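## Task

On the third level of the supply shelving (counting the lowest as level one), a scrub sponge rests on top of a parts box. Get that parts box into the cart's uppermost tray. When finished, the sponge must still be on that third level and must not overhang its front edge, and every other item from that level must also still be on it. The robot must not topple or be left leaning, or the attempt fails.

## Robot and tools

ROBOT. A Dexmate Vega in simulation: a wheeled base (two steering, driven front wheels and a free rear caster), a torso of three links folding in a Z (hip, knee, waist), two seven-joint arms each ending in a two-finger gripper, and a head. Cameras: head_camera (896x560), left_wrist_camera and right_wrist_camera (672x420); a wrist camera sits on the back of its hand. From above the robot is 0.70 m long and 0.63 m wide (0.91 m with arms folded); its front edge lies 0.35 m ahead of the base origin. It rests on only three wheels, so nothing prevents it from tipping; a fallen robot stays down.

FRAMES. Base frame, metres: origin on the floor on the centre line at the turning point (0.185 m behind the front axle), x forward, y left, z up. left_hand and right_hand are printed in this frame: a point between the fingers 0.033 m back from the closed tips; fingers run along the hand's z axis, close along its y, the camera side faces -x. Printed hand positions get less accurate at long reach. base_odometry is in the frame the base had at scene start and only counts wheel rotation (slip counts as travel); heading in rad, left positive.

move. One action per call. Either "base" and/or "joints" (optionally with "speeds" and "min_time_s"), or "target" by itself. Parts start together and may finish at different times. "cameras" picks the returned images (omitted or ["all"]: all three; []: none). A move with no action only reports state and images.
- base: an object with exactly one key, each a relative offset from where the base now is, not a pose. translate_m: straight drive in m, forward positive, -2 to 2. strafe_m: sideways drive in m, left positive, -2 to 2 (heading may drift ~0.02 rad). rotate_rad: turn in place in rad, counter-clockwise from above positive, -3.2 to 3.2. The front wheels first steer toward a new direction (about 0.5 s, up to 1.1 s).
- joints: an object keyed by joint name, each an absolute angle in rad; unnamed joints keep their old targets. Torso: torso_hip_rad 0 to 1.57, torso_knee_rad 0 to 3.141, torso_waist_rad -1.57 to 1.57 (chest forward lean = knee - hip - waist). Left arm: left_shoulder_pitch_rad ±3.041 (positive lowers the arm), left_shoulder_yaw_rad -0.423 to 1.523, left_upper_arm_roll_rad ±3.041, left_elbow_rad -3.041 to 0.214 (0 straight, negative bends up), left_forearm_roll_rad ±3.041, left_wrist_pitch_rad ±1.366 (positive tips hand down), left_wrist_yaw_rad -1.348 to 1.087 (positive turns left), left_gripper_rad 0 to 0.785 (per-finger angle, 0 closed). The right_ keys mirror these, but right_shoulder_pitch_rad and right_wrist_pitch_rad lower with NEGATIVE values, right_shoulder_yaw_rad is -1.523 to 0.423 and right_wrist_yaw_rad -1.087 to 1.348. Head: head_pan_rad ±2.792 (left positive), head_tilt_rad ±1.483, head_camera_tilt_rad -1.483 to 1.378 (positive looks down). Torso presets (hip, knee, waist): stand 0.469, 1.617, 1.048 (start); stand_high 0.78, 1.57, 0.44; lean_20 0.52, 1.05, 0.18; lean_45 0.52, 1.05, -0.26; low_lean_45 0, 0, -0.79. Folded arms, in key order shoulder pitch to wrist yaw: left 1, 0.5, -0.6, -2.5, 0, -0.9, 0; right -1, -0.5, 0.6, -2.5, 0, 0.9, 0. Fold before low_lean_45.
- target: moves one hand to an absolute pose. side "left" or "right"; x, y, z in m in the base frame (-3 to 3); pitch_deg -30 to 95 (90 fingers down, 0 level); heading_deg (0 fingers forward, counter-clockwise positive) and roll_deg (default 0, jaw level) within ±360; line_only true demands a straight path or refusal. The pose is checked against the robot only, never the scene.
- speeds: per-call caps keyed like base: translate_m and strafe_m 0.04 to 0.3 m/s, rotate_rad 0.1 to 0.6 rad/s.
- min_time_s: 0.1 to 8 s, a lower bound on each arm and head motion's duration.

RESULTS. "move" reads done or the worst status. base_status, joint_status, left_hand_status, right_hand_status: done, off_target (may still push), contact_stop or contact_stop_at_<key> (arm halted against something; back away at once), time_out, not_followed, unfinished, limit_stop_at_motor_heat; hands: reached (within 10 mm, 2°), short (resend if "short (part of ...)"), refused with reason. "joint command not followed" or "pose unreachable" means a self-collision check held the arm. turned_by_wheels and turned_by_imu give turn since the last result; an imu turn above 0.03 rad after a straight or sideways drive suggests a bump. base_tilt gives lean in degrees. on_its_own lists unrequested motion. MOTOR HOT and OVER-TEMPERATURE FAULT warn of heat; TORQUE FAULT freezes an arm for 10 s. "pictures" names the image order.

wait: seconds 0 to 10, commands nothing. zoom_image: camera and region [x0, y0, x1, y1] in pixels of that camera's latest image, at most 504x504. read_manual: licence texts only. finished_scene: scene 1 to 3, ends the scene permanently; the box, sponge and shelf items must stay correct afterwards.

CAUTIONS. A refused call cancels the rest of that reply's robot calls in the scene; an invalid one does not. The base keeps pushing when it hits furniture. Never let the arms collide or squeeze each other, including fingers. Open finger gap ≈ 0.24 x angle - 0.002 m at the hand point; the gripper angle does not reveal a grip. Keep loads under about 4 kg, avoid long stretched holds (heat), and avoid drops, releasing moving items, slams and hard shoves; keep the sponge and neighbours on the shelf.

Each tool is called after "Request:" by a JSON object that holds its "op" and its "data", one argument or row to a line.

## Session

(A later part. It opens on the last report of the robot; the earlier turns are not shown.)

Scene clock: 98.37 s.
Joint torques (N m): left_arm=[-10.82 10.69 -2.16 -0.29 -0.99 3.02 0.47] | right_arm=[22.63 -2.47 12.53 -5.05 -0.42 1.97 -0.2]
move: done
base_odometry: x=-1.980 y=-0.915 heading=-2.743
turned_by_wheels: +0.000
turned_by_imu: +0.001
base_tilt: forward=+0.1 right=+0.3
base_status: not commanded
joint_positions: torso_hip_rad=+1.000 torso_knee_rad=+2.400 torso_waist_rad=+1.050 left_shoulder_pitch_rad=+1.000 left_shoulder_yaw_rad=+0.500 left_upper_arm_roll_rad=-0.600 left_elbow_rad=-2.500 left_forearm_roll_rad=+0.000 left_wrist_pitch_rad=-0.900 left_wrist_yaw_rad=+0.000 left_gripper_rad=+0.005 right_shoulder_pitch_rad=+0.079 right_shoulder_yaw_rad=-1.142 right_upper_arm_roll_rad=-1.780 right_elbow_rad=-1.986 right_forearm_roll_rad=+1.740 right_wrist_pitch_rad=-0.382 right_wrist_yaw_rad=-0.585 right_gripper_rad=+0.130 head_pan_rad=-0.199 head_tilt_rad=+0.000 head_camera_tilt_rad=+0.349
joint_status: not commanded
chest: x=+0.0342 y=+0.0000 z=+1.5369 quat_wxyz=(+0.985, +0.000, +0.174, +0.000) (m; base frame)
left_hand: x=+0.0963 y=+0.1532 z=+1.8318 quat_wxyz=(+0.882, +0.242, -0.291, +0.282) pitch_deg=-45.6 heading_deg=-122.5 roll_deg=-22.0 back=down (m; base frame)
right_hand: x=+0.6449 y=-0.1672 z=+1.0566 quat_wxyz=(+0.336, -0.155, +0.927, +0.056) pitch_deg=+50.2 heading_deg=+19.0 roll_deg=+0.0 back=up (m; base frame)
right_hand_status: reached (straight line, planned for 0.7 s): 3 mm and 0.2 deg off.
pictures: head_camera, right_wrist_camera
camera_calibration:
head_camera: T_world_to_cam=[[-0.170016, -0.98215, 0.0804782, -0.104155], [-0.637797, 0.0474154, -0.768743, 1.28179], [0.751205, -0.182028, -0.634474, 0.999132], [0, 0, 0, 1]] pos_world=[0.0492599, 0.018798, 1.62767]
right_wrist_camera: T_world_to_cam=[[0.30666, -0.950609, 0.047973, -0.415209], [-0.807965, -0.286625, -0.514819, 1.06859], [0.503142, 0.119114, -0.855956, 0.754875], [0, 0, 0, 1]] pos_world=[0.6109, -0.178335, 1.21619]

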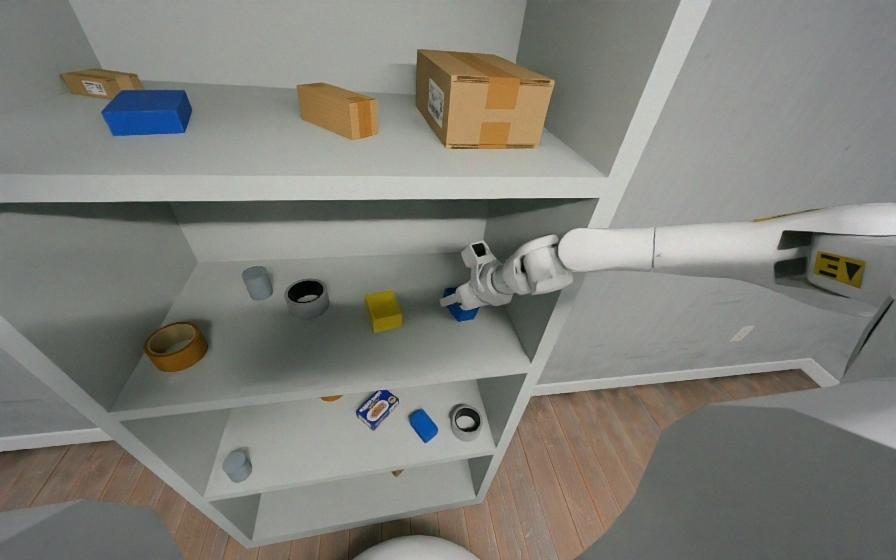

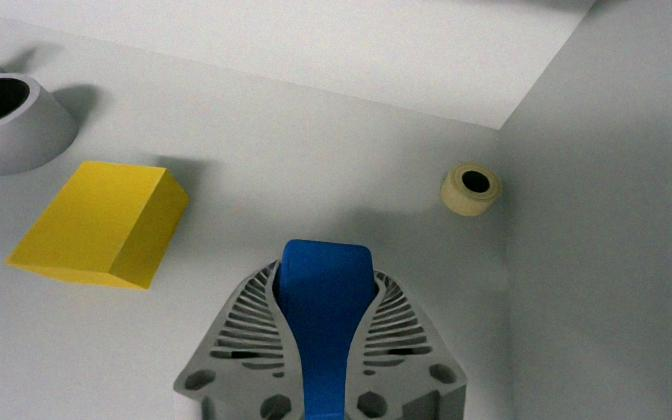

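Request:
{"op": "move", "data": {
  "target": {"side": "right", "x": 0.635, "y": -0.165, "z": 1.095, "pitch_deg": 50, "heading_deg": 17},
  "cameras": []
}}

Request:
{"op": "move", "data": {
  "base": {"translate_m": -0.6},
  "speeds": {"translate_m": 0.15},
  "cameras": ["head_camera", "right_wrist_camera"]
}}

Scene clock: 100.70 s.
Joint torques (N m): left_arm=[-10.25 10.44 -2.05 0.17 -1 2.6 0.47] | right_arm=[21.74 -2.29 12.22 -4.53 -0.5 2.95 -0.34]
move: done
base_odometry: x=-1.980 y=-0.915 heading=-2.743
turned_by_wheels: +0.000
turned_by_imu: +0.001
base_tilt: forward=+0.1 right=+0.4
base_status: not commanded
joint_positions: torso_hip_rad=+1.000 torso_knee_rad=+2.400 torso_waist_rad=+1.050 left_shoulder_pitch_rad=+1.000 left_shoulder_yaw_rad=+0.500 left_upper_arm_roll_rad=-0.600 left_elbow_rad=-2.500 left_forearm_roll_rad=+0.000 left_wrist_pitch_rad=-0.900 left_wrist_yaw_rad=+0.000 left_gripper_rad=+0.005 right_shoulder_pitch_rad=+0.126 right_shoulder_yaw_rad=-1.191 right_upper_arm_roll_rad=-1.754 right_elbow_rad=-2.094 right_forearm_roll_rad=+1.827 right_wrist_pitch_rad=-0.409 right_wrist_yaw_rad=-0.688 right_gripper_rad=+0.130 head_pan_rad=-0.199 head_tilt_rad=+0.000 head_camera_tilt_rad=+0.349
joint_status: not commanded
chest: x=+0.0342 y=+0.0000 z=+1.5369 quat_wxyz=(+0.985, +0.000, +0.174, +0.000) (m; base frame)
left_hand: x=+0.0963 y=+0.1532 z=+1.8318 quat_wxyz=(+0.882, +0.242, -0.291, +0.282) pitch_deg=-45.6 heading_deg=-122.5 roll_deg=-22.0 back=down (m; base frame)
right_hand: x=+0.6352 y=-0.1652 z=+1.0925 quat_wxyz=(+0.338, -0.140, +0.929, +0.051) pitch_deg=+50.1 heading_deg=+17.1 roll_deg=+0.0 back=up (m; base frame)
right_hand_status: reached (straight line, planned for 0.7 s): 3 mm and 0.1 deg off.
pictures: none
No camera images: "cameras" was empty.

Scene clock: 105.87 s.
Joint torques (N m): left_arm=[-10.27 11.22 -2 -0.07 -1.02 2.8 0.51] | right_arm=[22.29 -3.51 12.22 -5.47 -0.31 1.6 -0.49]
move: done
base_odometry: x=-1.427 y=-0.682 heading=-2.744
turned_by_wheels: -0.001
turned_by_imu: +0.003
base_tilt: forward=+0.2 right=+0.2
base_status: done
joint_positions: torso_hip_rad=+1.000 torso_knee_rad=+2.400 torso_waist_rad=+1.050 left_shoulder_pitch_rad=+1.000 left_shoulder_yaw_rad=+0.500 left_upper_arm_roll_rad=-0.600 left_elbow_rad=-2.500 left_forearm_roll_rad=+0.000 left_wrist_pitch_rad=-0.900 left_wrist_yaw_rad=+0.000 left_gripper_rad=+0.005 right_shoulder_pitch_rad=+0.128 right_shoulder_yaw_rad=-1.194 right_upper_arm_roll_rad=-1.753 right_elbow_rad=-2.100 right_forearm_roll_rad=+1.832 right_wrist_pitch_rad=-0.410 right_wrist_yaw_rad=-0.693 right_gripper_rad=+0.130 head_pan_rad=-0.199 head_tilt_rad=+0.000 head_camera_tilt_rad=+0.349
joint_status: not commanded
chest: x=+0.0343 y=+0.0000 z=+1.5369 quat_wxyz=(+0.985, +0.000, +0.174, +0.000) (m; base frame)
left_hand: x=+0.0964 y=+0.1532 z=+1.8318 quat_wxyz=(+0.882, +0.242, -0.291, +0.282) pitch_deg=-45.6 heading_deg=-122.5 roll_deg=-22.0 back=down (m; base frame)
right_hand: x=+0.6346 y=-0.1651 z=+1.0943 quat_wxyz=(+0.338, -0.139, +0.930, +0.050) pitch_deg=+50.1 heading_deg=+17.0 roll_deg=+0.0 back=up (m; base frame)
pictures: head_camera, right_wrist_camera
camera_calibration:
head_camera: T_world_to_cam=[[-0.170007, -0.982149, 0.0805031, -0.104179], [-0.637908, 0.0474165, -0.768652, 1.28171], [0.751113, -0.18203, -0.634582, 0.999238], [0, 0, 0, 1]] pos_world=[0.0493593, 0.018798, 1.62767]
right_wrist_camera: T_world_to_cam=[[0.273204, -0.960745, 0.0482509, -0.392722], [-0.816216, -0.258065, -0.516909, 1.0925], [0.509069, 0.101838, -0.85468, 0.784052], [0, 0, 0, 1]] pos_world=[0.599871, -0.175217, 1.25378]

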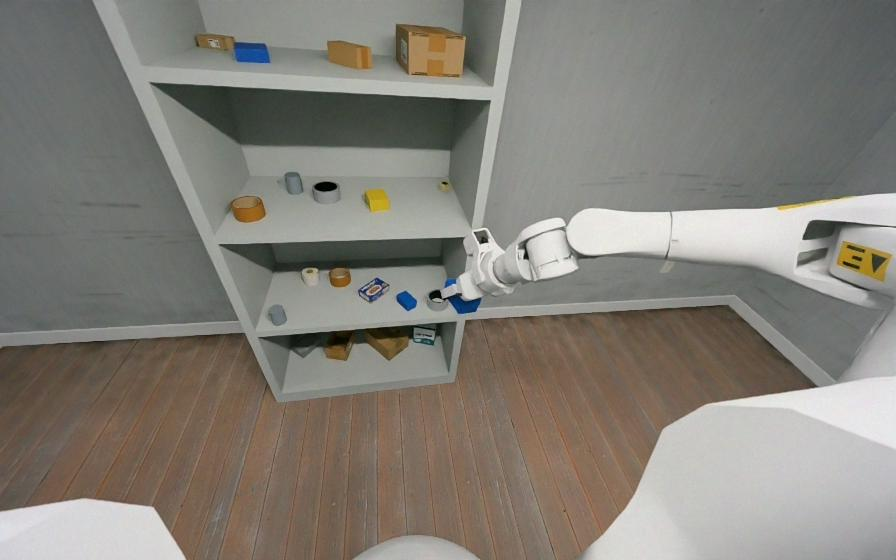

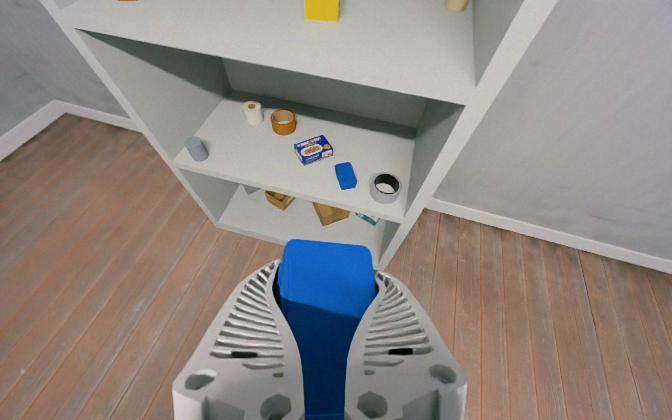

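Request:
{"op": "move", "data": {
  "joints": {"right_shoulder_pitch_rad": -0.682, "right_shoulder_yaw_rad": -0.74, "right_upper_arm_roll_rad": -0.58, "right_elbow_rad": -1.901, "right_forearm_roll_rad": 1.325, "right_wrist_pitch_rad": -1.241, "right_wrist_yaw_rad": -0.544, "torso_hip_rad": 0.3, "torso_knee_rad": 1.2, "torso_waist_rad": 0.55},
  "cameras": ["right_wrist_camera"]
}}

Request:
{"op": "move", "data": {
  "base": {"rotate_rad": -2.3},
  "joints": {"head_pan_rad": 0, "head_camera_tilt_rad": -0.05},
  "speeds": {"rotate_rad": 0.5},
  "cameras": ["head_camera", "right_wrist_camera"]
}}

Scene clock: 112.30 s.
Joint torques (N m): left_arm=[-9.98 10.56 -1.78 0.74 -1 2.79 0.48] | right_arm=[11.9 0.48 10.77 -4.53 -0.04 3.05 0.05]
move: done
base_odometry: x=-1.427 y=-0.682 heading=-2.744
turned_by_wheels: +0.000
turned_by_imu: +0.002
base_tilt: forward=+0.1 right=+0.3
base_status: not commanded
joint_positions: torso_hip_rad=+0.300 torso_knee_rad=+1.200 torso_waist_rad=+0.550 left_shoulder_pitch_rad=+1.000 left_shoulder_yaw_rad=+0.500 left_upper_arm_roll_rad=-0.600 left_elbow_rad=-2.500 left_forearm_roll_rad=+0.000 left_wrist_pitch_rad=-0.900 left_wrist_yaw_rad=+0.000 left_gripper_rad=+0.005 right_shoulder_pitch_rad=-0.679 right_shoulder_yaw_rad=-0.742 right_upper_arm_roll_rad=-0.584 right_elbow_rad=-1.902 right_forearm_roll_rad=+1.327 right_wrist_pitch_rad=-1.239 right_wrist_yaw_rad=-0.545 right_gripper_rad=+0.130 head_pan_rad=-0.199 head_tilt_rad=+0.000 head_camera_tilt_rad=+0.349
joint_status: all done
chest: x=+0.0398 y=+0.0000 z=+1.3166 quat_wxyz=(+0.985, +0.000, +0.174, +0.000) (m; base frame)
left_hand: x=+0.1020 y=+0.1532 z=+1.6115 quat_wxyz=(+0.882, +0.242, -0.291, +0.282) pitch_deg=-45.6 heading_deg=-122.5 roll_deg=-22.0 back=down (m; base frame)
right_hand: x=+0.6482 y=-0.1314 z=+0.8479 quat_wxyz=(+0.304, -0.239, +0.921, +0.041) pitch_deg=+54.2 heading_deg=+22.2 roll_deg=-7.0 back=up (m; base frame)
pictures: right_wrist_camera
camera_calibration:
right_wrist_camera: T_world_to_cam=[[0.449361, -0.885201, 0.120392, -0.51757], [-0.770876, -0.452324, -0.448501, 0.871994], [0.45147, 0.108731, -0.885637, 0.627535], [0, 0, 0, 1]] pos_world=[0.621462, -0.131962, 1.00917]

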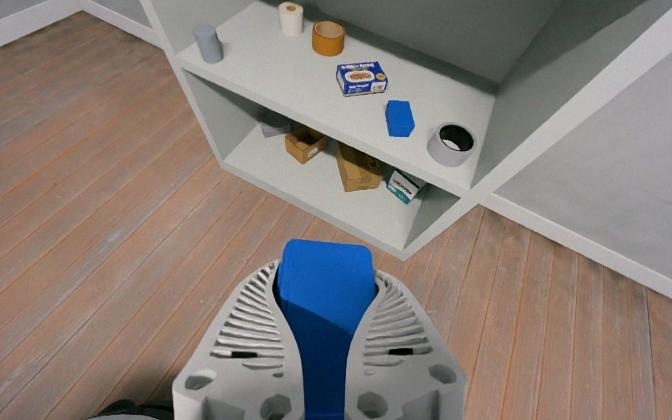

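Scene clock: 118.33 s.
Joint torques (N m): left_arm=[-9.09 11.16 -1.94 -0.02 -1 2.5 0.38] | right_arm=[12.11 -0.37 9.96 -4.24 -0.04 1.71 0.2]
move: done
base_odometry: x=-1.427 y=-0.681 heading=+1.242
turned_by_wheels: -2.298
turned_by_imu: -2.235
base_tilt: forward=+0.2 right=+0.3
base_status: done
joint_positions: torso_hip_rad=+0.300 torso_knee_rad=+1.200 torso_waist_rad=+0.550 left_shoulder_pitch_rad=+1.000 left_shoulder_yaw_rad=+0.500 left_upper_arm_roll_rad=-0.600 left_elbow_rad=-2.500 left_forearm_roll_rad=+0.000 left_wrist_pitch_rad=-0.900 left_wrist_yaw_rad=+0.000 left_gripper_rad=+0.005 right_shoulder_pitch_rad=-0.682 right_shoulder_yaw_rad=-0.740 right_upper_arm_roll_rad=-0.581 right_elbow_rad=-1.901 right_forearm_roll_rad=+1.325 right_wrist_pitch_rad=-1.241 right_wrist_yaw_rad=-0.544 right_gripper_rad=+0.130 head_pan_rad=-0.001 head_tilt_rad=+0.000 head_camera_tilt_rad=-0.049
joint_status: all done
chest: x=+0.0398 y=+0.0000 z=+1.3166 quat_wxyz=(+0.985, +0.000, +0.174, +0.000) (m; base frame)
left_hand: x=+0.1020 y=+0.1532 z=+1.6115 quat_wxyz=(+0.882, +0.242, -0.291, +0.282) pitch_deg=-45.6 heading_deg=-122.5 roll_deg=-22.0 back=down (m; base frame)
right_hand: x=+0.6478 y=-0.1322 z=+0.8472 quat_wxyz=(+0.304, -0.239, +0.922, +0.040) pitch_deg=+54.3 heading_deg=+22.1 roll_deg=-6.9 back=up (m; base frame)
pictures: head_camera, right_wrist_camera
camera_calibration:
head_camera: T_world_to_cam=[[0.00945404, -0.999792, 0.0180693, 0.0033581], [-0.292372, -0.0200442, -0.956095, 1.38094], [0.956258, 0.00375601, -0.292501, 0.378813], [0, 0, 0, 1]] pos_world=[0.0414747, 0.0296145, 1.43106]
right_wrist_camera: T_world_to_cam=[[0.44839, -0.885761, 0.119893, -0.516996], [-0.772168, -0.451417, -0.447191, 0.870857], [0.450226, 0.107939, -0.886367, 0.628573], [0, 0, 0, 1]] pos_world=[0.621264, -0.132662, 1.00857]

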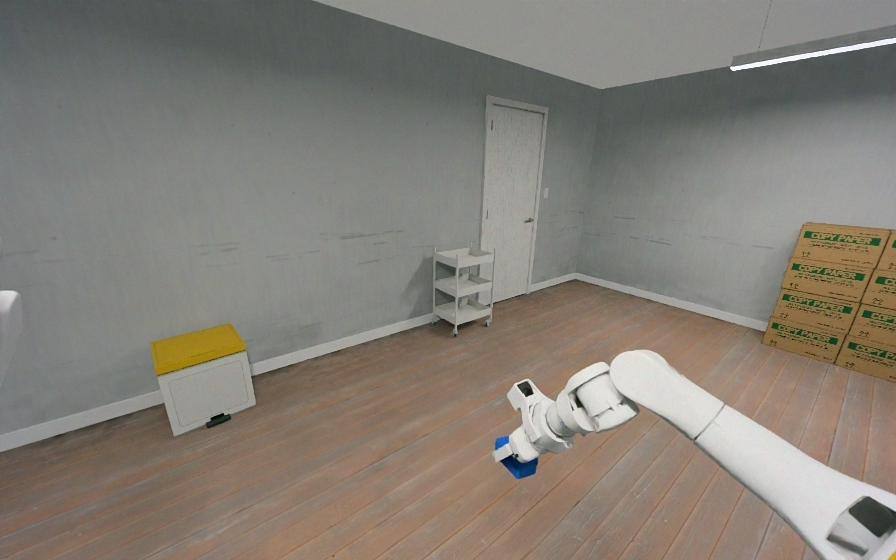

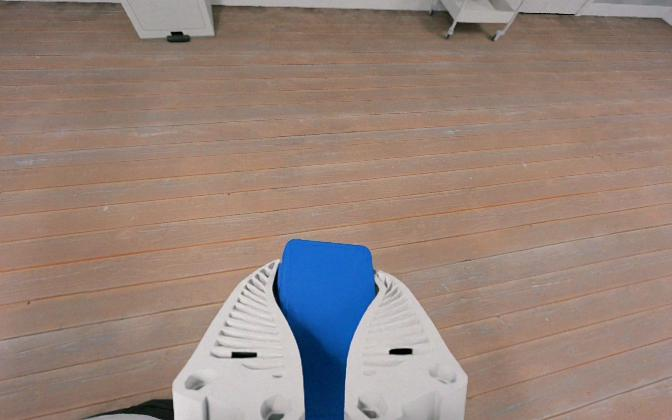

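Request:
{"op": "move", "data": {
  "base": {"rotate_rad": -0.346},
  "cameras": []
}}

Request:
{"op": "move", "data": {
  "base": {"translate_m": 1.7},
  "cameras": []
}}

Request:
{"op": "move", "data": {
  "base": {"translate_m": 0.56},
  "cameras": []
}}

Request:
{"op": "move", "data": {
  "base": {"rotate_rad": 1.019},
  "joints": {"head_pan_rad": -0.1, "head_camera_tilt_rad": 0.25},
  "cameras": ["head_camera", "right_wrist_camera"]
}}

Scene clock: 120.97 s.
Joint torques (N m): left_arm=[-10.37 10.32 -2.03 -0.01 -1 2.65 0.41] | right_arm=[12.1 -1.02 10.52 -3.24 0 1.81 -0.02]
move: done
base_odometry: x=-1.427 y=-0.681 heading=+0.896
turned_by_wheels: -0.345
turned_by_imu: -0.335
base_tilt: forward=+0.2 right=+0.3
base_status: done
joint_positions: torso_hip_rad=+0.300 torso_knee_rad=+1.200 torso_waist_rad=+0.550 left_shoulder_pitch_rad=+1.000 left_shoulder_yaw_rad=+0.500 left_upper_arm_roll_rad=-0.600 left_elbow_rad=-2.500 left_forearm_roll_rad=+0.000 left_wrist_pitch_rad=-0.900 left_wrist_yaw_rad=+0.000 left_gripper_rad=+0.005 right_shoulder_pitch_rad=-0.682 right_shoulder_yaw_rad=-0.740 right_upper_arm_roll_rad=-0.581 right_elbow_rad=-1.901 right_forearm_roll_rad=+1.325 right_wrist_pitch_rad=-1.241 right_wrist_yaw_rad=-0.544 right_gripper_rad=+0.130 head_pan_rad=-0.001 head_tilt_rad=+0.000 head_camera_tilt_rad=-0.049
joint_status: not commanded
chest: x=+0.0398 y=+0.0000 z=+1.3166 quat_wxyz=(+0.985, +0.000, +0.174, +0.000) (m; base frame)
left_hand: x=+0.1020 y=+0.1532 z=+1.6115 quat_wxyz=(+0.882, +0.242, -0.291, +0.282) pitch_deg=-45.6 heading_deg=-122.5 roll_deg=-22.0 back=down (m; base frame)
right_hand: x=+0.6478 y=-0.1322 z=+0.8472 quat_wxyz=(+0.304, -0.239, +0.922, +0.040) pitch_deg=+54.3 heading_deg=+22.1 roll_deg=-6.9 back=up (m; base frame)
pictures: none
No camera images: "cameras" was empty.

Scene clock: 129.07 s.
Joint torques (N m): left_arm=[-10.03 10.7 -1.76 -0.22 -0.94 2.82 0.48] | right_arm=[12.23 -1.97 9.92 -5.15 -0.19 1.53 -0.2]
move: done
base_odometry: x=-0.361 y=+0.644 heading=+0.896
turned_by_wheels: -0.001
turned_by_imu: -0.007
base_tilt: forward=+0.2 right=+0.3
base_status: done
joint_positions: torso_hip_rad=+0.300 torso_knee_rad=+1.200 torso_waist_rad=+0.550 left_shoulder_pitch_rad=+1.000 left_shoulder_yaw_rad=+0.500 left_upper_arm_roll_rad=-0.600 left_elbow_rad=-2.500 left_forearm_roll_rad=+0.000 left_wrist_pitch_rad=-0.900 left_wrist_yaw_rad=+0.000 left_gripper_rad=+0.005 right_shoulder_pitch_rad=-0.682 right_shoulder_yaw_rad=-0.740 right_upper_arm_roll_rad=-0.581 right_elbow_rad=-1.901 right_forearm_roll_rad=+1.325 right_wrist_pitch_rad=-1.241 right_wrist_yaw_rad=-0.544 right_gripper_rad=+0.130 head_pan_rad=-0.001 head_tilt_rad=+0.000 head_camera_tilt_rad=-0.049
joint_status: not commanded
chest: x=+0.0399 y=+0.0000 z=+1.3165 quat_wxyz=(+0.985, +0.000, +0.174, +0.000) (m; base frame)
left_hand: x=+0.1021 y=+0.1532 z=+1.6114 quat_wxyz=(+0.882, +0.242, -0.291, +0.282) pitch_deg=-45.6 heading_deg=-122.5 roll_deg=-22.0 back=down (m; base frame)
right_hand: x=+0.6478 y=-0.1321 z=+0.8471 quat_wxyz=(+0.304, -0.239, +0.922, +0.041) pitch_deg=+54.3 heading_deg=+22.1 roll_deg=-6.9 back=up (m; base frame)
pictures: none
No camera images: "cameras" was empty.

Scene clock: 133.13 s.
Joint torques (N m): left_arm=[-10.08 10.49 -2.09 -0.1 -1.06 2.41 0.43] | right_arm=[13.66 -3.47 10.6 -5.88 -0.11 1.84 0.28]
move: done
base_odometry: x=-0.010 y=+1.080 heading=+0.895
turned_by_wheels: -0.001
turned_by_imu: -0.002
base_tilt: forward=+0.2 right=+0.3
base_status: done
joint_positions: torso_hip_rad=+0.300 torso_knee_rad=+1.200 torso_waist_rad=+0.550 left_shoulder_pitch_rad=+1.000 left_shoulder_yaw_rad=+0.500 left_upper_arm_roll_rad=-0.600 left_elbow_rad=-2.500 left_forearm_roll_rad=+0.000 left_wrist_pitch_rad=-0.900 left_wrist_yaw_rad=+0.000 left_gripper_rad=+0.005 right_shoulder_pitch_rad=-0.682 right_shoulder_yaw_rad=-0.740 right_upper_arm_roll_rad=-0.581 right_elbow_rad=-1.901 right_forearm_roll_rad=+1.325 right_wrist_pitch_rad=-1.241 right_wrist_yaw_rad=-0.544 right_gripper_rad=+0.130 head_pan_rad=-0.001 head_tilt_rad=+0.000 head_camera_tilt_rad=-0.049
joint_status: not commanded
chest: x=+0.0399 y=+0.0000 z=+1.3165 quat_wxyz=(+0.985, +0.000, +0.174, +0.000) (m; base frame)
left_hand: x=+0.1021 y=+0.1532 z=+1.6114 quat_wxyz=(+0.882, +0.242, -0.291, +0.282) pitch_deg=-45.6 heading_deg=-122.5 roll_deg=-22.0 back=down (m; base frame)
right_hand: x=+0.6478 y=-0.1321 z=+0.8471 quat_wxyz=(+0.304, -0.239, +0.922, +0.041) pitch_deg=+54.3 heading_deg=+22.1 roll_deg=-6.9 back=up (m; base frame)
pictures: none
No camera images: "cameras" was empty.

Scene clock: 136.43 s.
Joint torques (N m): left_arm=[-9.09 11.05 -2.04 -0.77 -0.92 2.3 0.56] | right_arm=[13.48 -2.4 10.11 -5.27 -0.17 2.29 -0.13]
move: done
base_odometry: x=-0.010 y=+1.081 heading=+1.913
turned_by_wheels: +1.018
turned_by_imu: +0.991
base_tilt: forward=+0.2 right=+0.3
base_status: done
joint_positions: torso_hip_rad=+0.300 torso_knee_rad=+1.200 torso_waist_rad=+0.550 left_shoulder_pitch_rad=+1.000 left_shoulder_yaw_rad=+0.500 left_upper_arm_roll_rad=-0.600 left_elbow_rad=-2.500 left_forearm_roll_rad=+0.000 left_wrist_pitch_rad=-0.900 left_wrist_yaw_rad=+0.000 left_gripper_rad=+0.005 right_shoulder_pitch_rad=-0.682 right_shoulder_yaw_rad=-0.740 right_upper_arm_roll_rad=-0.581 right_elbow_rad=-1.901 right_forearm_roll_rad=+1.325 right_wrist_pitch_rad=-1.241 right_wrist_yaw_rad=-0.544 right_gripper_rad=+0.130 head_pan_rad=-0.099 head_tilt_rad=+0.000 head_camera_tilt_rad=+0.249
joint_status: all done
chest: x=+0.0399 y=+0.0000 z=+1.3165 quat_wxyz=(+0.985, +0.000, +0.174, +0.000) (m; base frame)
left_hand: x=+0.1021 y=+0.1532 z=+1.6114 quat_wxyz=(+0.882, +0.242, -0.291, +0.282) pitch_deg=-45.6 heading_deg=-122.5 roll_deg=-22.0 back=down (m; base frame)
right_hand: x=+0.6478 y=-0.1321 z=+0.8471 quat_wxyz=(+0.304, -0.239, +0.922, +0.041) pitch_deg=+54.3 heading_deg=+22.1 roll_deg=-6.9 back=up (m; base frame)
pictures: head_camera, right_wrist_camera
camera_calibration:
head_camera: T_world_to_cam=[[-0.0783798, -0.99576, 0.0481583, -0.0394123], [-0.561414, 0.00416898, -0.827525, 1.19889], [0.823815, -0.091898, -0.55936, 0.750626], [0, 0, 0, 1]] pos_world=[0.0516084, 0.0247377, 1.41388]
right_wrist_camera: T_world_to_cam=[[0.448414, -0.885775, 0.119701, -0.516852], [-0.772249, -0.451363, -0.447104, 0.87086], [0.450062, 0.108048, -0.886437, 0.628626], [0, 0, 0, 1]] pos_world=[0.621364, -0.132662, 1.00847]

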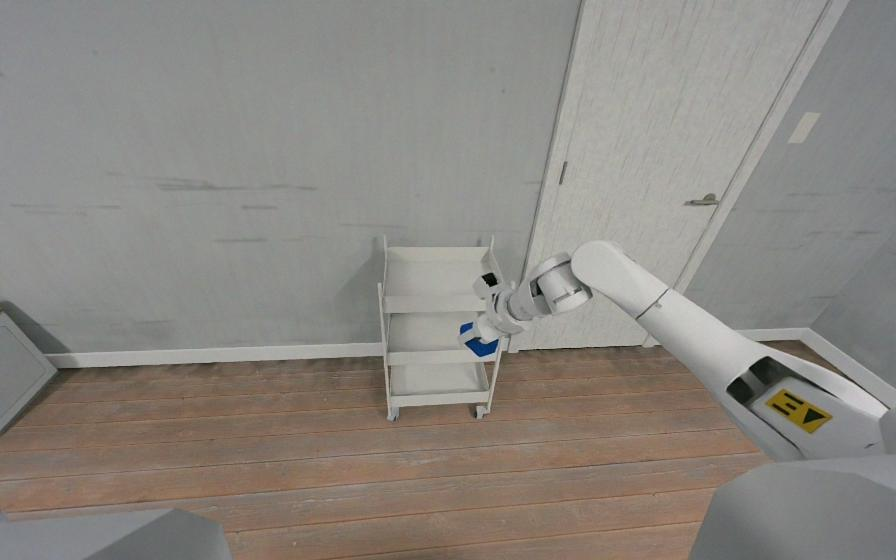

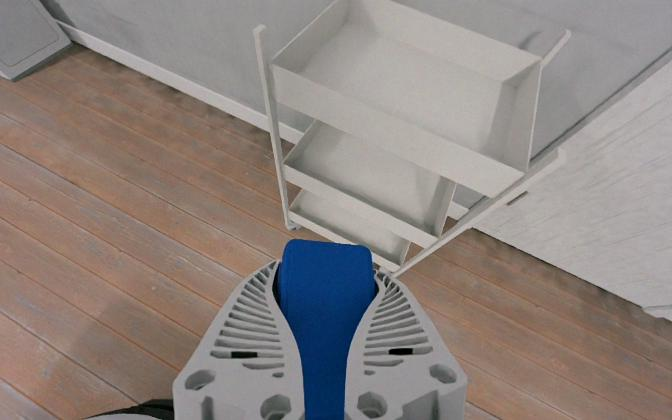

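Request:
{"op": "move", "data": {
  "target": {"side": "right", "x": 0.62, "y": -0.12, "z": 0.93, "pitch_deg": 55, "heading_deg": 24},
  "cameras": []
}}

Request:
{"op": "move", "data": {
  "base": {"translate_m": 0.515},
  "speeds": {"translate_m": 0.15},
  "cameras": ["head_camera", "right_wrist_camera"]
}}

Request:
{"op": "move", "data": {
  "target": {"side": "right", "x": 0.61, "y": -0.12, "z": 0.77, "pitch_deg": 55, "heading_deg": 24, "line_only": true},
  "cameras": ["head_camera", "right_wrist_camera"]
}}

Request:
{"op": "zoom_image", "data": {
  "camera": "head_camera",
  "region": [340, 250, 590, 420]
}}

Scene clock: 140.97 s.
Joint torques (N m): left_arm=[-9.67 10.26 -2.14 0.35 -1.04 2.98 0.48] | right_arm=[21.98 -3.96 4.68 -7.22 0.24 1.08 -0.19]
move: done
base_odometry: x=-0.010 y=+1.081 heading=+1.913
turned_by_wheels: +0.000
turned_by_imu: +0.001
base_tilt: forward=+0.2 right=+0.4
base_status: not commanded
joint_positions: torso_hip_rad=+0.300 torso_knee_rad=+1.200 torso_waist_rad=+0.550 left_shoulder_pitch_rad=+1.000 left_shoulder_yaw_rad=+0.500 left_upper_arm_roll_rad=-0.600 left_elbow_rad=-2.500 left_forearm_roll_rad=+0.000 left_wrist_pitch_rad=-0.900 left_wrist_yaw_rad=+0.000 left_gripper_rad=+0.005 right_shoulder_pitch_rad=-0.584 right_shoulder_yaw_rad=-0.792 right_upper_arm_roll_rad=-0.542 right_elbow_rad=-1.974 right_forearm_roll_rad=+1.992 right_wrist_pitch_rad=-1.241 right_wrist_yaw_rad=-1.083 right_gripper_rad=+0.130 head_pan_rad=-0.099 head_tilt_rad=+0.000 head_camera_tilt_rad=+0.249
joint_status: not commanded
chest: x=+0.0399 y=+0.0000 z=+1.3165 quat_wxyz=(+0.985, +0.000, +0.174, +0.000) (m; base frame)
left_hand: x=+0.1021 y=+0.1532 z=+1.6114 quat_wxyz=(+0.882, +0.242, -0.291, +0.282) pitch_deg=-45.6 heading_deg=-122.5 roll_deg=-22.0 back=down (m; base frame)
right_hand: x=+0.6202 y=-0.1200 z=+0.9292 quat_wxyz=(+0.294, -0.199, +0.933, +0.063) pitch_deg=+55.0 heading_deg=+24.0 roll_deg=+0.0 back=up (m; base frame)
right_hand_status: reached (straight line, planned for 2.5 s): 1 mm and 0.0 deg off.
pictures: none
No camera images: "cameras" was empty.

Scene clock: 145.90 s.
Joint torques (N m): left_arm=[-10.09 10.51 -1.88 -1.09 -0.88 3.11 0.32] | right_arm=[21.46 -2.8 5.54 -8.58 0.47 1.71 -0.23]
move: done
base_odometry: x=-0.182 y=+1.567 heading=+1.914
turned_by_wheels: +0.001
turned_by_imu: +0.000
base_tilt: forward=+0.2 right=+0.3
base_status: done
joint_positions: torso_hip_rad=+0.300 torso_knee_rad=+1.200 torso_waist_rad=+0.550 left_shoulder_pitch_rad=+1.000 left_shoulder_yaw_rad=+0.500 left_upper_arm_roll_rad=-0.600 left_elbow_rad=-2.500 left_forearm_roll_rad=+0.000 left_wrist_pitch_rad=-0.900 left_wrist_yaw_rad=+0.000 left_gripper_rad=+0.005 right_shoulder_pitch_rad=-0.582 right_shoulder_yaw_rad=-0.794 right_upper_arm_roll_rad=-0.543 right_elbow_rad=-1.975 right_forearm_roll_rad=+1.998 right_wrist_pitch_rad=-1.239 right_wrist_yaw_rad=-1.087 right_gripper_rad=+0.130 head_pan_rad=-0.099 head_tilt_rad=+0.000 head_camera_tilt_rad=+0.249
joint_status: not commanded
chest: x=+0.0399 y=+0.0000 z=+1.3165 quat_wxyz=(+0.985, +0.000, +0.174, +0.000) (m; base frame)
left_hand: x=+0.1021 y=+0.1532 z=+1.6114 quat_wxyz=(+0.882, +0.242, -0.291, +0.282) pitch_deg=-45.6 heading_deg=-122.5 roll_deg=-22.0 back=down (m; base frame)
right_hand: x=+0.6198 y=-0.1200 z=+0.9297 quat_wxyz=(+0.294, -0.198, +0.933, +0.063) pitch_deg=+55.0 heading_deg=+24.0 roll_deg=+0.0 back=up (m; base frame)
pictures: head_camera, right_wrist_camera
camera_calibration:
head_camera: T_world_to_cam=[[-0.0783798, -0.99576, 0.0481583, -0.0394123], [-0.561414, 0.00416898, -0.827525, 1.19889], [0.823815, -0.091898, -0.55936, 0.750626], [0, 0, 0, 1]] pos_world=[0.0516084, 0.0247377, 1.41388]
right_wrist_camera: T_world_to_cam=[[0.392144, -0.918573, 0.0494653, -0.407198], [-0.816619, -0.372367, -0.440995, 0.923016], [0.423505, 0.132539, -0.896146, 0.741569], [0, 0, 0, 1]] pos_world=[0.599374, -0.128627, 1.09174]

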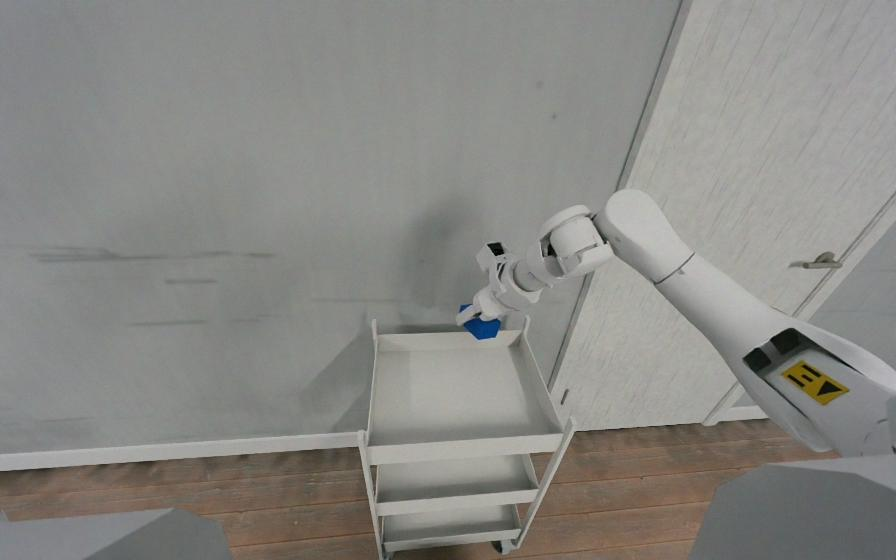

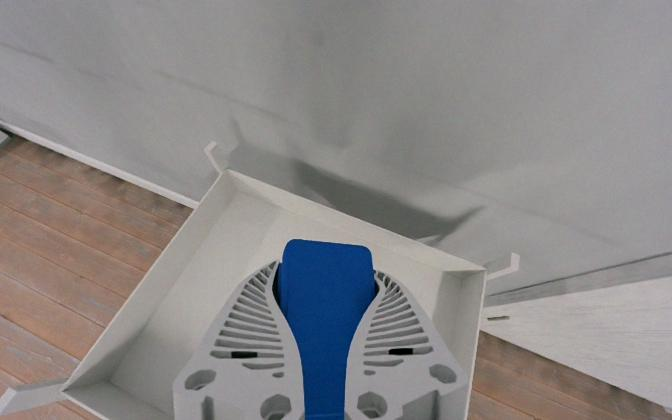

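Scene clock: 150.00 s.
Joint torques (N m): left_arm=[-9.43 10.78 -2.05 -0.03 -0.94 2.56 0.46] | right_arm=[12.11 -3.68 5.43 -5.64 -0.11 1.81 0.31]
move: done
base_odometry: x=-0.182 y=+1.567 heading=+1.914
turned_by_wheels: +0.000
turned_by_imu: +0.001
base_tilt: forward=+0.2 right=+0.3
base_status: not commanded
joint_positions: torso_hip_rad=+0.300 torso_knee_rad=+1.200 torso_waist_rad=+0.550 left_shoulder_pitch_rad=+1.000 left_shoulder_yaw_rad=+0.500 left_upper_arm_roll_rad=-0.600 left_elbow_rad=-2.500 left_forearm_roll_rad=+0.000 left_wrist_pitch_rad=-0.900 left_wrist_yaw_rad=+0.000 left_gripper_rad=+0.005 right_shoulder_pitch_rad=-0.830 right_shoulder_yaw_rad=-0.768 right_upper_arm_roll_rad=-0.651 right_elbow_rad=-1.898 right_forearm_roll_rad=+1.298 right_wrist_pitch_rad=-1.028 right_wrist_yaw_rad=-0.557 right_gripper_rad=+0.130 head_pan_rad=-0.099 head_tilt_rad=+0.000 head_camera_tilt_rad=+0.249
joint_status: not commanded
chest: x=+0.0399 y=+0.0000 z=+1.3165 quat_wxyz=(+0.985, +0.000, +0.174, +0.000) (m; base frame)
left_hand: x=+0.1021 y=+0.1532 z=+1.6114 quat_wxyz=(+0.882, +0.242, -0.291, +0.282) pitch_deg=-45.6 heading_deg=-122.5 roll_deg=-22.0 back=down (m; base frame)
right_hand: x=+0.6102 y=-0.1201 z=+0.7715 quat_wxyz=(+0.294, -0.198, +0.933, +0.062) pitch_deg=+55.0 heading_deg=+24.0 roll_deg=+0.0 back=up (m; base frame)
right_hand_status: reached (straight line, planned for 2.5 s): 1 mm and 0.0 deg off.
pictures: head_camera, right_wrist_camera
camera_calibration:
head_camera: T_world_to_cam=[[-0.0783798, -0.99576, 0.0481583, -0.0394123], [-0.561414, 0.00416898, -0.827525, 1.19889], [0.823815, -0.091898, -0.55936, 0.750626], [0, 0, 0, 1]] pos_world=[0.0516084, 0.0247377, 1.41388]
right_wrist_camera: T_world_to_cam=[[0.391542, -0.918821, 0.0496234, -0.395387], [-0.816711, -0.37186, -0.441252, 0.845645], [0.423885, 0.132241, -0.89601, 0.603428], [0, 0, 0, 1]] pos_world=[0.589673, -0.128627, 0.933441]

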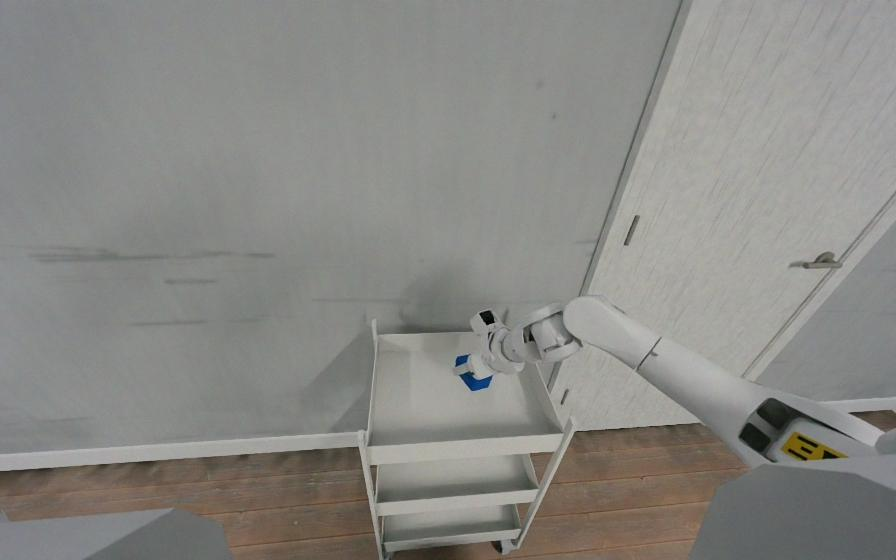

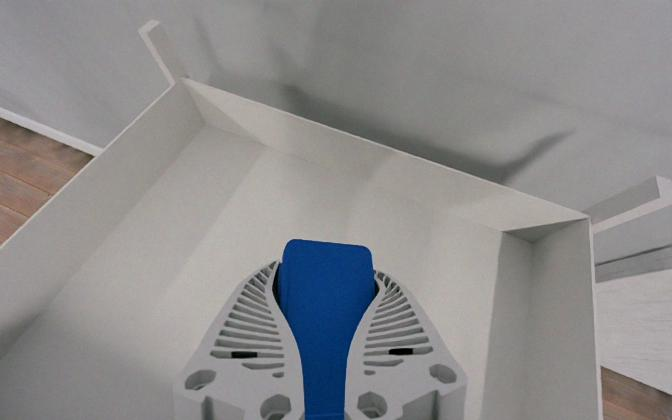

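Scaled by 2.016 from the camera's 896x560 image, which has a finer 960x600 frame.

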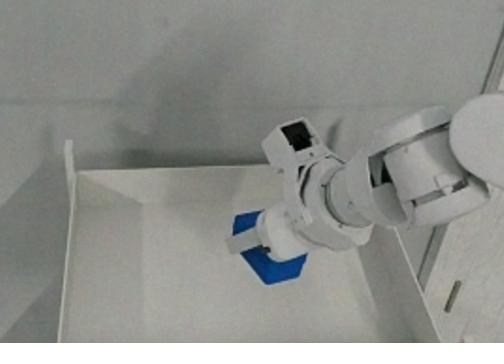

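Request:
{"op": "move", "data": {
  "target": {"side": "right", "x": 0.61, "y": -0.12, "z": 0.72, "pitch_deg": 52, "heading_deg": 24, "line_only": true},
  "cameras": ["right_wrist_camera"]
}}

Request:
{"op": "move", "data": {
  "target": {"side": "right", "x": 0.61, "y": -0.12, "z": 0.705, "pitch_deg": 51, "heading_deg": 24, "line_only": true},
  "cameras": ["right_wrist_camera"]
}}

Request:
{"op": "move", "data": {
  "target": {"side": "right", "x": 0.61, "y": -0.12, "z": 0.697, "pitch_deg": 51, "heading_deg": 24, "line_only": true},
  "cameras": ["head_camera", "right_wrist_camera"]
}}

Request:
{"op": "zoom_image", "data": {
  "camera": "head_camera",
  "region": [400, 320, 540, 420]
}}

Scene clock: 152.83 s.
Joint torques (N m): left_arm=[-10.15 10.75 -2.13 0.67 -0.92 3.3 0.46] | right_arm=[8.38 -4 4.23 -6.56 -0.48 2.19 0.28]
move: done
base_odometry: x=-0.182 y=+1.567 heading=+1.914
turned_by_wheels: +0.000
turned_by_imu: +0.001
base_tilt: forward=+0.2 right=+0.3
base_status: not commanded
joint_positions: torso_hip_rad=+0.300 torso_knee_rad=+1.200 torso_waist_rad=+0.550 left_shoulder_pitch_rad=+1.000 left_shoulder_yaw_rad=+0.500 left_upper_arm_roll_rad=-0.600 left_elbow_rad=-2.500 left_forearm_roll_rad=+0.000 left_wrist_pitch_rad=-0.900 left_wrist_yaw_rad=+0.000 left_gripper_rad=+0.005 right_shoulder_pitch_rad=-0.898 right_shoulder_yaw_rad=-0.778 right_upper_arm_roll_rad=-0.737 right_elbow_rad=-1.825 right_forearm_roll_rad=+1.108 right_wrist_pitch_rad=-0.828 right_wrist_yaw_rad=-0.414 right_gripper_rad=+0.130 head_pan_rad=-0.099 head_tilt_rad=+0.000 head_camera_tilt_rad=+0.249
joint_status: not commanded
chest: x=+0.0399 y=+0.0000 z=+1.3165 quat_wxyz=(+0.985, +0.000, +0.174, +0.000) (m; base frame)
left_hand: x=+0.1021 y=+0.1532 z=+1.6114 quat_wxyz=(+0.882, +0.242, -0.291, +0.282) pitch_deg=-45.6 heading_deg=-122.5 roll_deg=-22.0 back=down (m; base frame)
right_hand: x=+0.6101 y=-0.1201 z=+0.7213 quat_wxyz=(+0.318, -0.196, +0.925, +0.068) pitch_deg=+52.1 heading_deg=+24.0 roll_deg=+0.0 back=up (m; base frame)
right_hand_status: reached (straight line, planned for 1.0 s): 1 mm and 0.1 deg off.
pictures: right_wrist_camera
camera_calibration:
right_wrist_camera: T_world_to_cam=[[0.389191, -0.919862, 0.0488226, -0.391043], [-0.795112, -0.362226, -0.486404, 0.843891], [0.46511, 0.150485, -0.872369, 0.518525], [0, 0, 0, 1]] pos_world=[0.582007, -0.132056, 0.881909]

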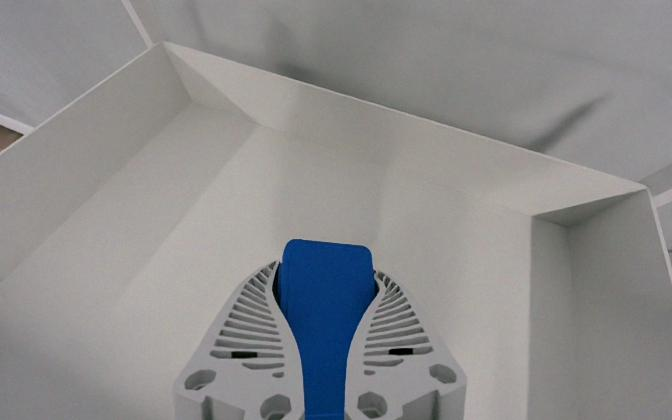

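Scene clock: 154.43 s.
Joint torques (N m): left_arm=[-9.27 10.89 -2.04 -0.5 -1 2.87 0.33] | right_arm=[7.27 -3.37 4.74 -5.31 -0.28 2.96 0.37]
move: done
base_odometry: x=-0.182 y=+1.567 heading=+1.914
turned_by_wheels: +0.000
turned_by_imu: +0.000
base_tilt: forward=+0.2 right=+0.4
base_status: not commanded
joint_positions: torso_hip_rad=+0.300 torso_knee_rad=+1.200 torso_waist_rad=+0.550 left_shoulder_pitch_rad=+1.000 left_shoulder_yaw_rad=+0.500 left_upper_arm_roll_rad=-0.600 left_elbow_rad=-2.500 left_forearm_roll_rad=+0.000 left_wrist_pitch_rad=-0.900 left_wrist_yaw_rad=+0.000 left_gripper_rad=+0.005 right_shoulder_pitch_rad=-0.916 right_shoulder_yaw_rad=-0.775 right_upper_arm_roll_rad=-0.761 right_elbow_rad=-1.791 right_forearm_roll_rad=+1.057 right_wrist_pitch_rad=-0.763 right_wrist_yaw_rad=-0.378 right_gripper_rad=+0.130 head_pan_rad=-0.099 head_tilt_rad=+0.000 head_camera_tilt_rad=+0.249
joint_status: not commanded
chest: x=+0.0399 y=+0.0000 z=+1.3165 quat_wxyz=(+0.985, +0.000, +0.174, +0.000) (m; base frame)
left_hand: x=+0.1021 y=+0.1532 z=+1.6114 quat_wxyz=(+0.882, +0.242, -0.291, +0.282) pitch_deg=-45.6 heading_deg=-122.5 roll_deg=-22.0 back=down (m; base frame)
right_hand: x=+0.6101 y=-0.1202 z=+0.7062 quat_wxyz=(+0.326, -0.196, +0.922, +0.069) pitch_deg=+51.1 heading_deg=+24.0 roll_deg=+0.0 back=up (m; base frame)
right_hand_status: reached (straight line, planned for 0.5 s): 1 mm and 0.1 deg off.
pictures: right_wrist_camera
camera_calibration:
right_wrist_camera: T_world_to_cam=[[0.388739, -0.92006, 0.0487024, -0.389946], [-0.787094, -0.359107, -0.501523, 0.842727], [0.47892, 0.156628, -0.863773, 0.491748], [0, 0, 0, 1]] pos_world=[0.579385, -0.133166, 0.866397]

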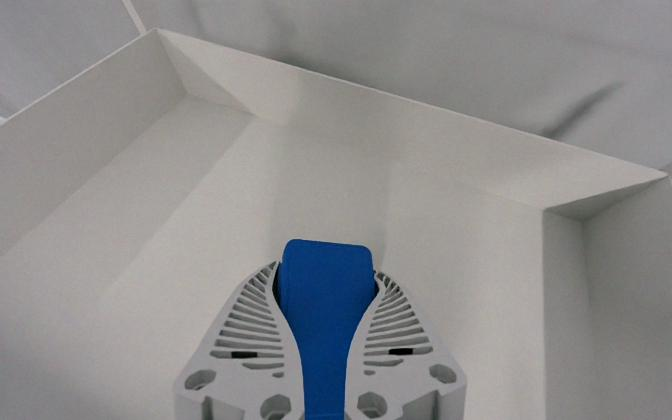

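Scene clock: 155.43 s.
Joint torques (N m): left_arm=[-9.82 11.72 -1.84 0.03 -0.99 2.64 0.41] | right_arm=[5.17 2.18 0.43 -1.64 0.05 0.92 0.26]
move: done
base_odometry: x=-0.182 y=+1.567 heading=+1.914
turned_by_wheels: +0.000
turned_by_imu: +0.000
base_tilt: forward=+0.1 right=+0.3
base_status: not commanded
joint_positions: torso_hip_rad=+0.300 torso_knee_rad=+1.200 torso_waist_rad=+0.550 left_shoulder_pitch_rad=+1.000 left_shoulder_yaw_rad=+0.500 left_upper_arm_roll_rad=-0.600 left_elbow_rad=-2.500 left_forearm_roll_rad=+0.000 left_wrist_pitch_rad=-0.900 left_wrist_yaw_rad=+0.000 left_gripper_rad=+0.005 right_shoulder_pitch_rad=-0.918 right_shoulder_yaw_rad=-0.768 right_upper_arm_roll_rad=-0.773 right_elbow_rad=-1.769 right_forearm_roll_rad=+1.039 right_wrist_pitch_rad=-0.743 right_wrist_yaw_rad=-0.364 right_gripper_rad=+0.130 head_pan_rad=-0.099 head_tilt_rad=+0.000 head_camera_tilt_rad=+0.249
joint_status: not commanded
chest: x=+0.0397 y=+0.0000 z=+1.3165 quat_wxyz=(+0.985, +0.000, +0.174, +0.000) (m; base frame)
left_hand: x=+0.1018 y=+0.1532 z=+1.6115 quat_wxyz=(+0.882, +0.242, -0.291, +0.282) pitch_deg=-45.6 heading_deg=-122.5 roll_deg=-22.0 back=down (m; base frame)
right_hand: x=+0.6104 y=-0.1201 z=+0.6995 quat_wxyz=(+0.327, -0.196, +0.922, +0.069) pitch_deg=+51.0 heading_deg=+24.0 roll_deg=+0.0 back=up (m; base frame)
right_hand_status: reached (straight line, planned for 0.3 s): 3 mm and 0.1 deg off.
pictures: head_camera, right_wrist_camera
camera_calibration:
head_camera: T_world_to_cam=[[-0.0783964, -0.995759, 0.0481384, -0.0393989], [-0.561229, 0.00417434, -0.82765, 1.19895], [0.823939, -0.0919014, -0.559177, 0.750524], [0, 0, 0, 1]] pos_world=[0.0514093, 0.0247377, 1.41388]
right_wrist_camera: T_world_to_cam=[[0.388594, -0.920108, 0.0489474, -0.389839], [-0.785925, -0.358716, -0.503631, 0.840465], [0.480953, 0.157239, -0.862531, 0.483727], [0, 0, 0, 1]] pos_world=[0.579382, -0.133267, 0.859595]

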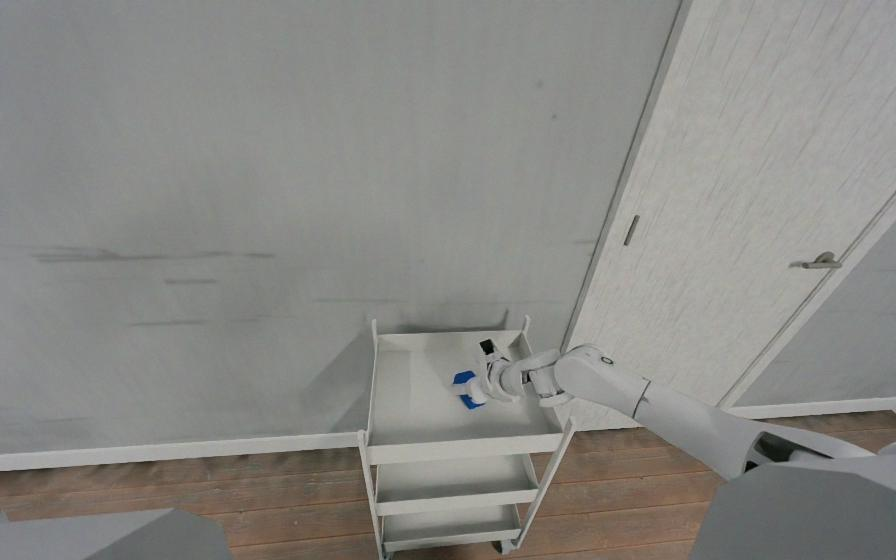

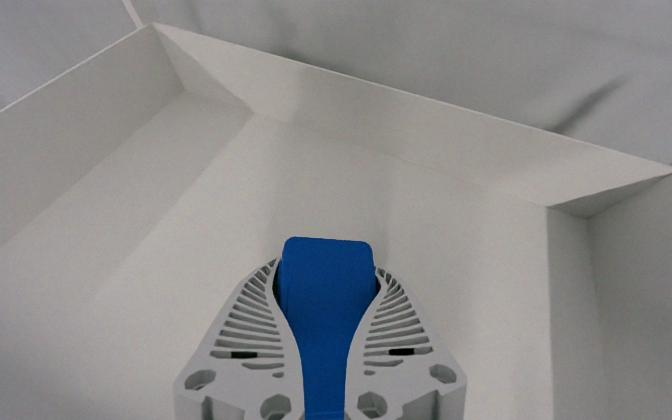

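Scaled by 3.600 from the camera's 896x560 image, which has a finer 960x600 frame.

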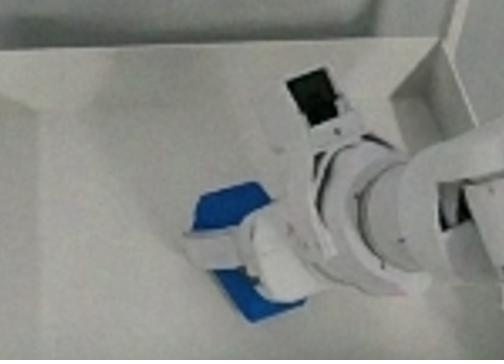

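Request:
{"op": "move", "data": {
  "target": {"side": "right", "x": 0.61, "y": -0.12, "z": 0.69, "pitch_deg": 51, "heading_deg": 24, "line_only": true},
  "cameras": ["head_camera", "right_wrist_camera"]
}}

Request:
{"op": "zoom_image", "data": {
  "camera": "head_camera",
  "region": [400, 320, 540, 420]
}}

Scene clock: 156.73 s.
Joint torques (N m): left_arm=[-9.22 11.77 -1.85 0.55 -0.91 2.48 0.55] | right_arm=[1.49 -0.82 -5.13 8.45 -0.13 -3.38 0.55]
move: done
base_odometry: x=-0.182 y=+1.567 heading=+1.914
turned_by_wheels: +0.000
turned_by_imu: +0.000
base_tilt: forward=+0.2 right=+0.3
base_status: not commanded
joint_positions: torso_hip_rad=+0.300 torso_knee_rad=+1.200 torso_waist_rad=+0.550 left_shoulder_pitch_rad=+1.000 left_shoulder_yaw_rad=+0.500 left_upper_arm_roll_rad=-0.600 left_elbow_rad=-2.500 left_forearm_roll_rad=+0.000 left_wrist_pitch_rad=-0.900 left_wrist_yaw_rad=+0.000 left_gripper_rad=+0.005 right_shoulder_pitch_rad=-0.918 right_shoulder_yaw_rad=-0.760 right_upper_arm_roll_rad=-0.783 right_elbow_rad=-1.748 right_forearm_roll_rad=+1.023 right_wrist_pitch_rad=-0.724 right_wrist_yaw_rad=-0.352 right_gripper_rad=+0.130 head_pan_rad=-0.099 head_tilt_rad=+0.000 head_camera_tilt_rad=+0.249
joint_status: not commanded
chest: x=+0.0388 y=+0.0000 z=+1.3167 quat_wxyz=(+0.985, +0.000, +0.174, +0.000) (m; base frame)
left_hand: x=+0.1007 y=+0.1532 z=+1.6116 quat_wxyz=(+0.882, +0.242, -0.291, +0.282) pitch_deg=-45.5 heading_deg=-122.6 roll_deg=-22.0 back=down (m; base frame)
right_hand: x=+0.6111 y=-0.1197 z=+0.6941 quat_wxyz=(+0.328, -0.196, +0.921, +0.070) pitch_deg=+50.8 heading_deg=+24.0 roll_deg=+0.0 back=up (m; base frame)
right_hand_status: reached (straight line, planned for 0.4 s): 4 mm and 0.2 deg off.
pictures: head_camera, right_wrist_camera
camera_calibration:
head_camera: T_world_to_cam=[[-0.0784503, -0.995759, 0.0480547, -0.0393608], [-0.560329, 0.00417387, -0.82826, 1.19929], [0.824547, -0.0919037, -0.55828, 0.750103], [0, 0, 0, 1]] pos_world=[0.0504139, 0.0247377, 1.41398]
right_wrist_camera: T_world_to_cam=[[0.38845, -0.920172, 0.0488906, -0.389335], [-0.78432, -0.358018, -0.506621, 0.839584], [0.483682, 0.158451, -0.860782, 0.475856], [0, 0, 0, 1]] pos_world=[0.579577, -0.133069, 0.853993]

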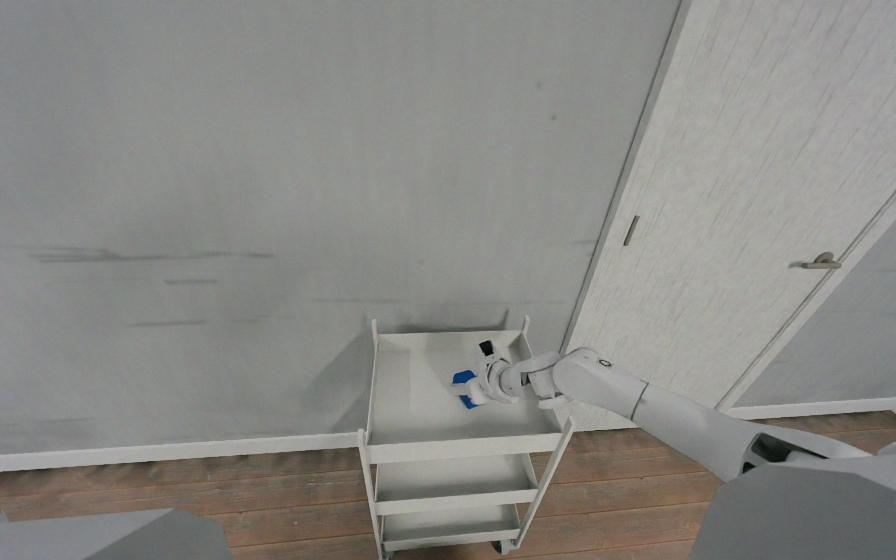

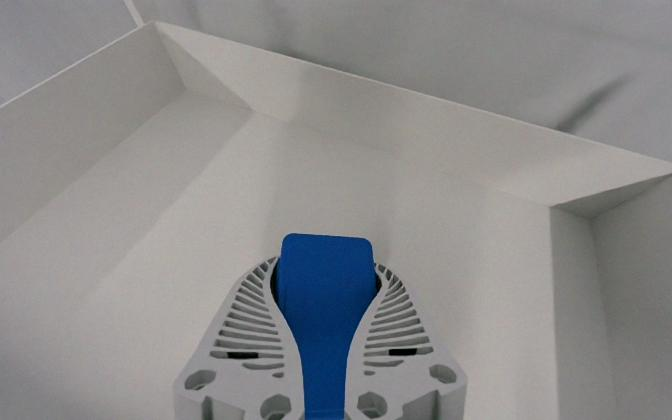

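Scaled by 3.600 from the camera's 896x560 image, which has a finer 960x600 frame.

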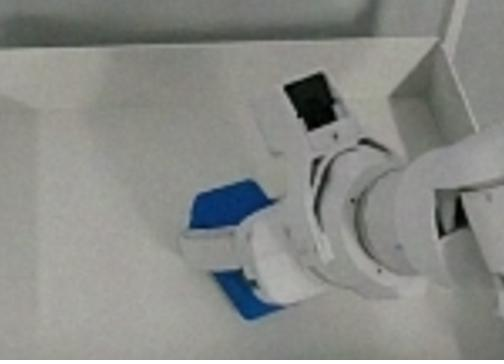

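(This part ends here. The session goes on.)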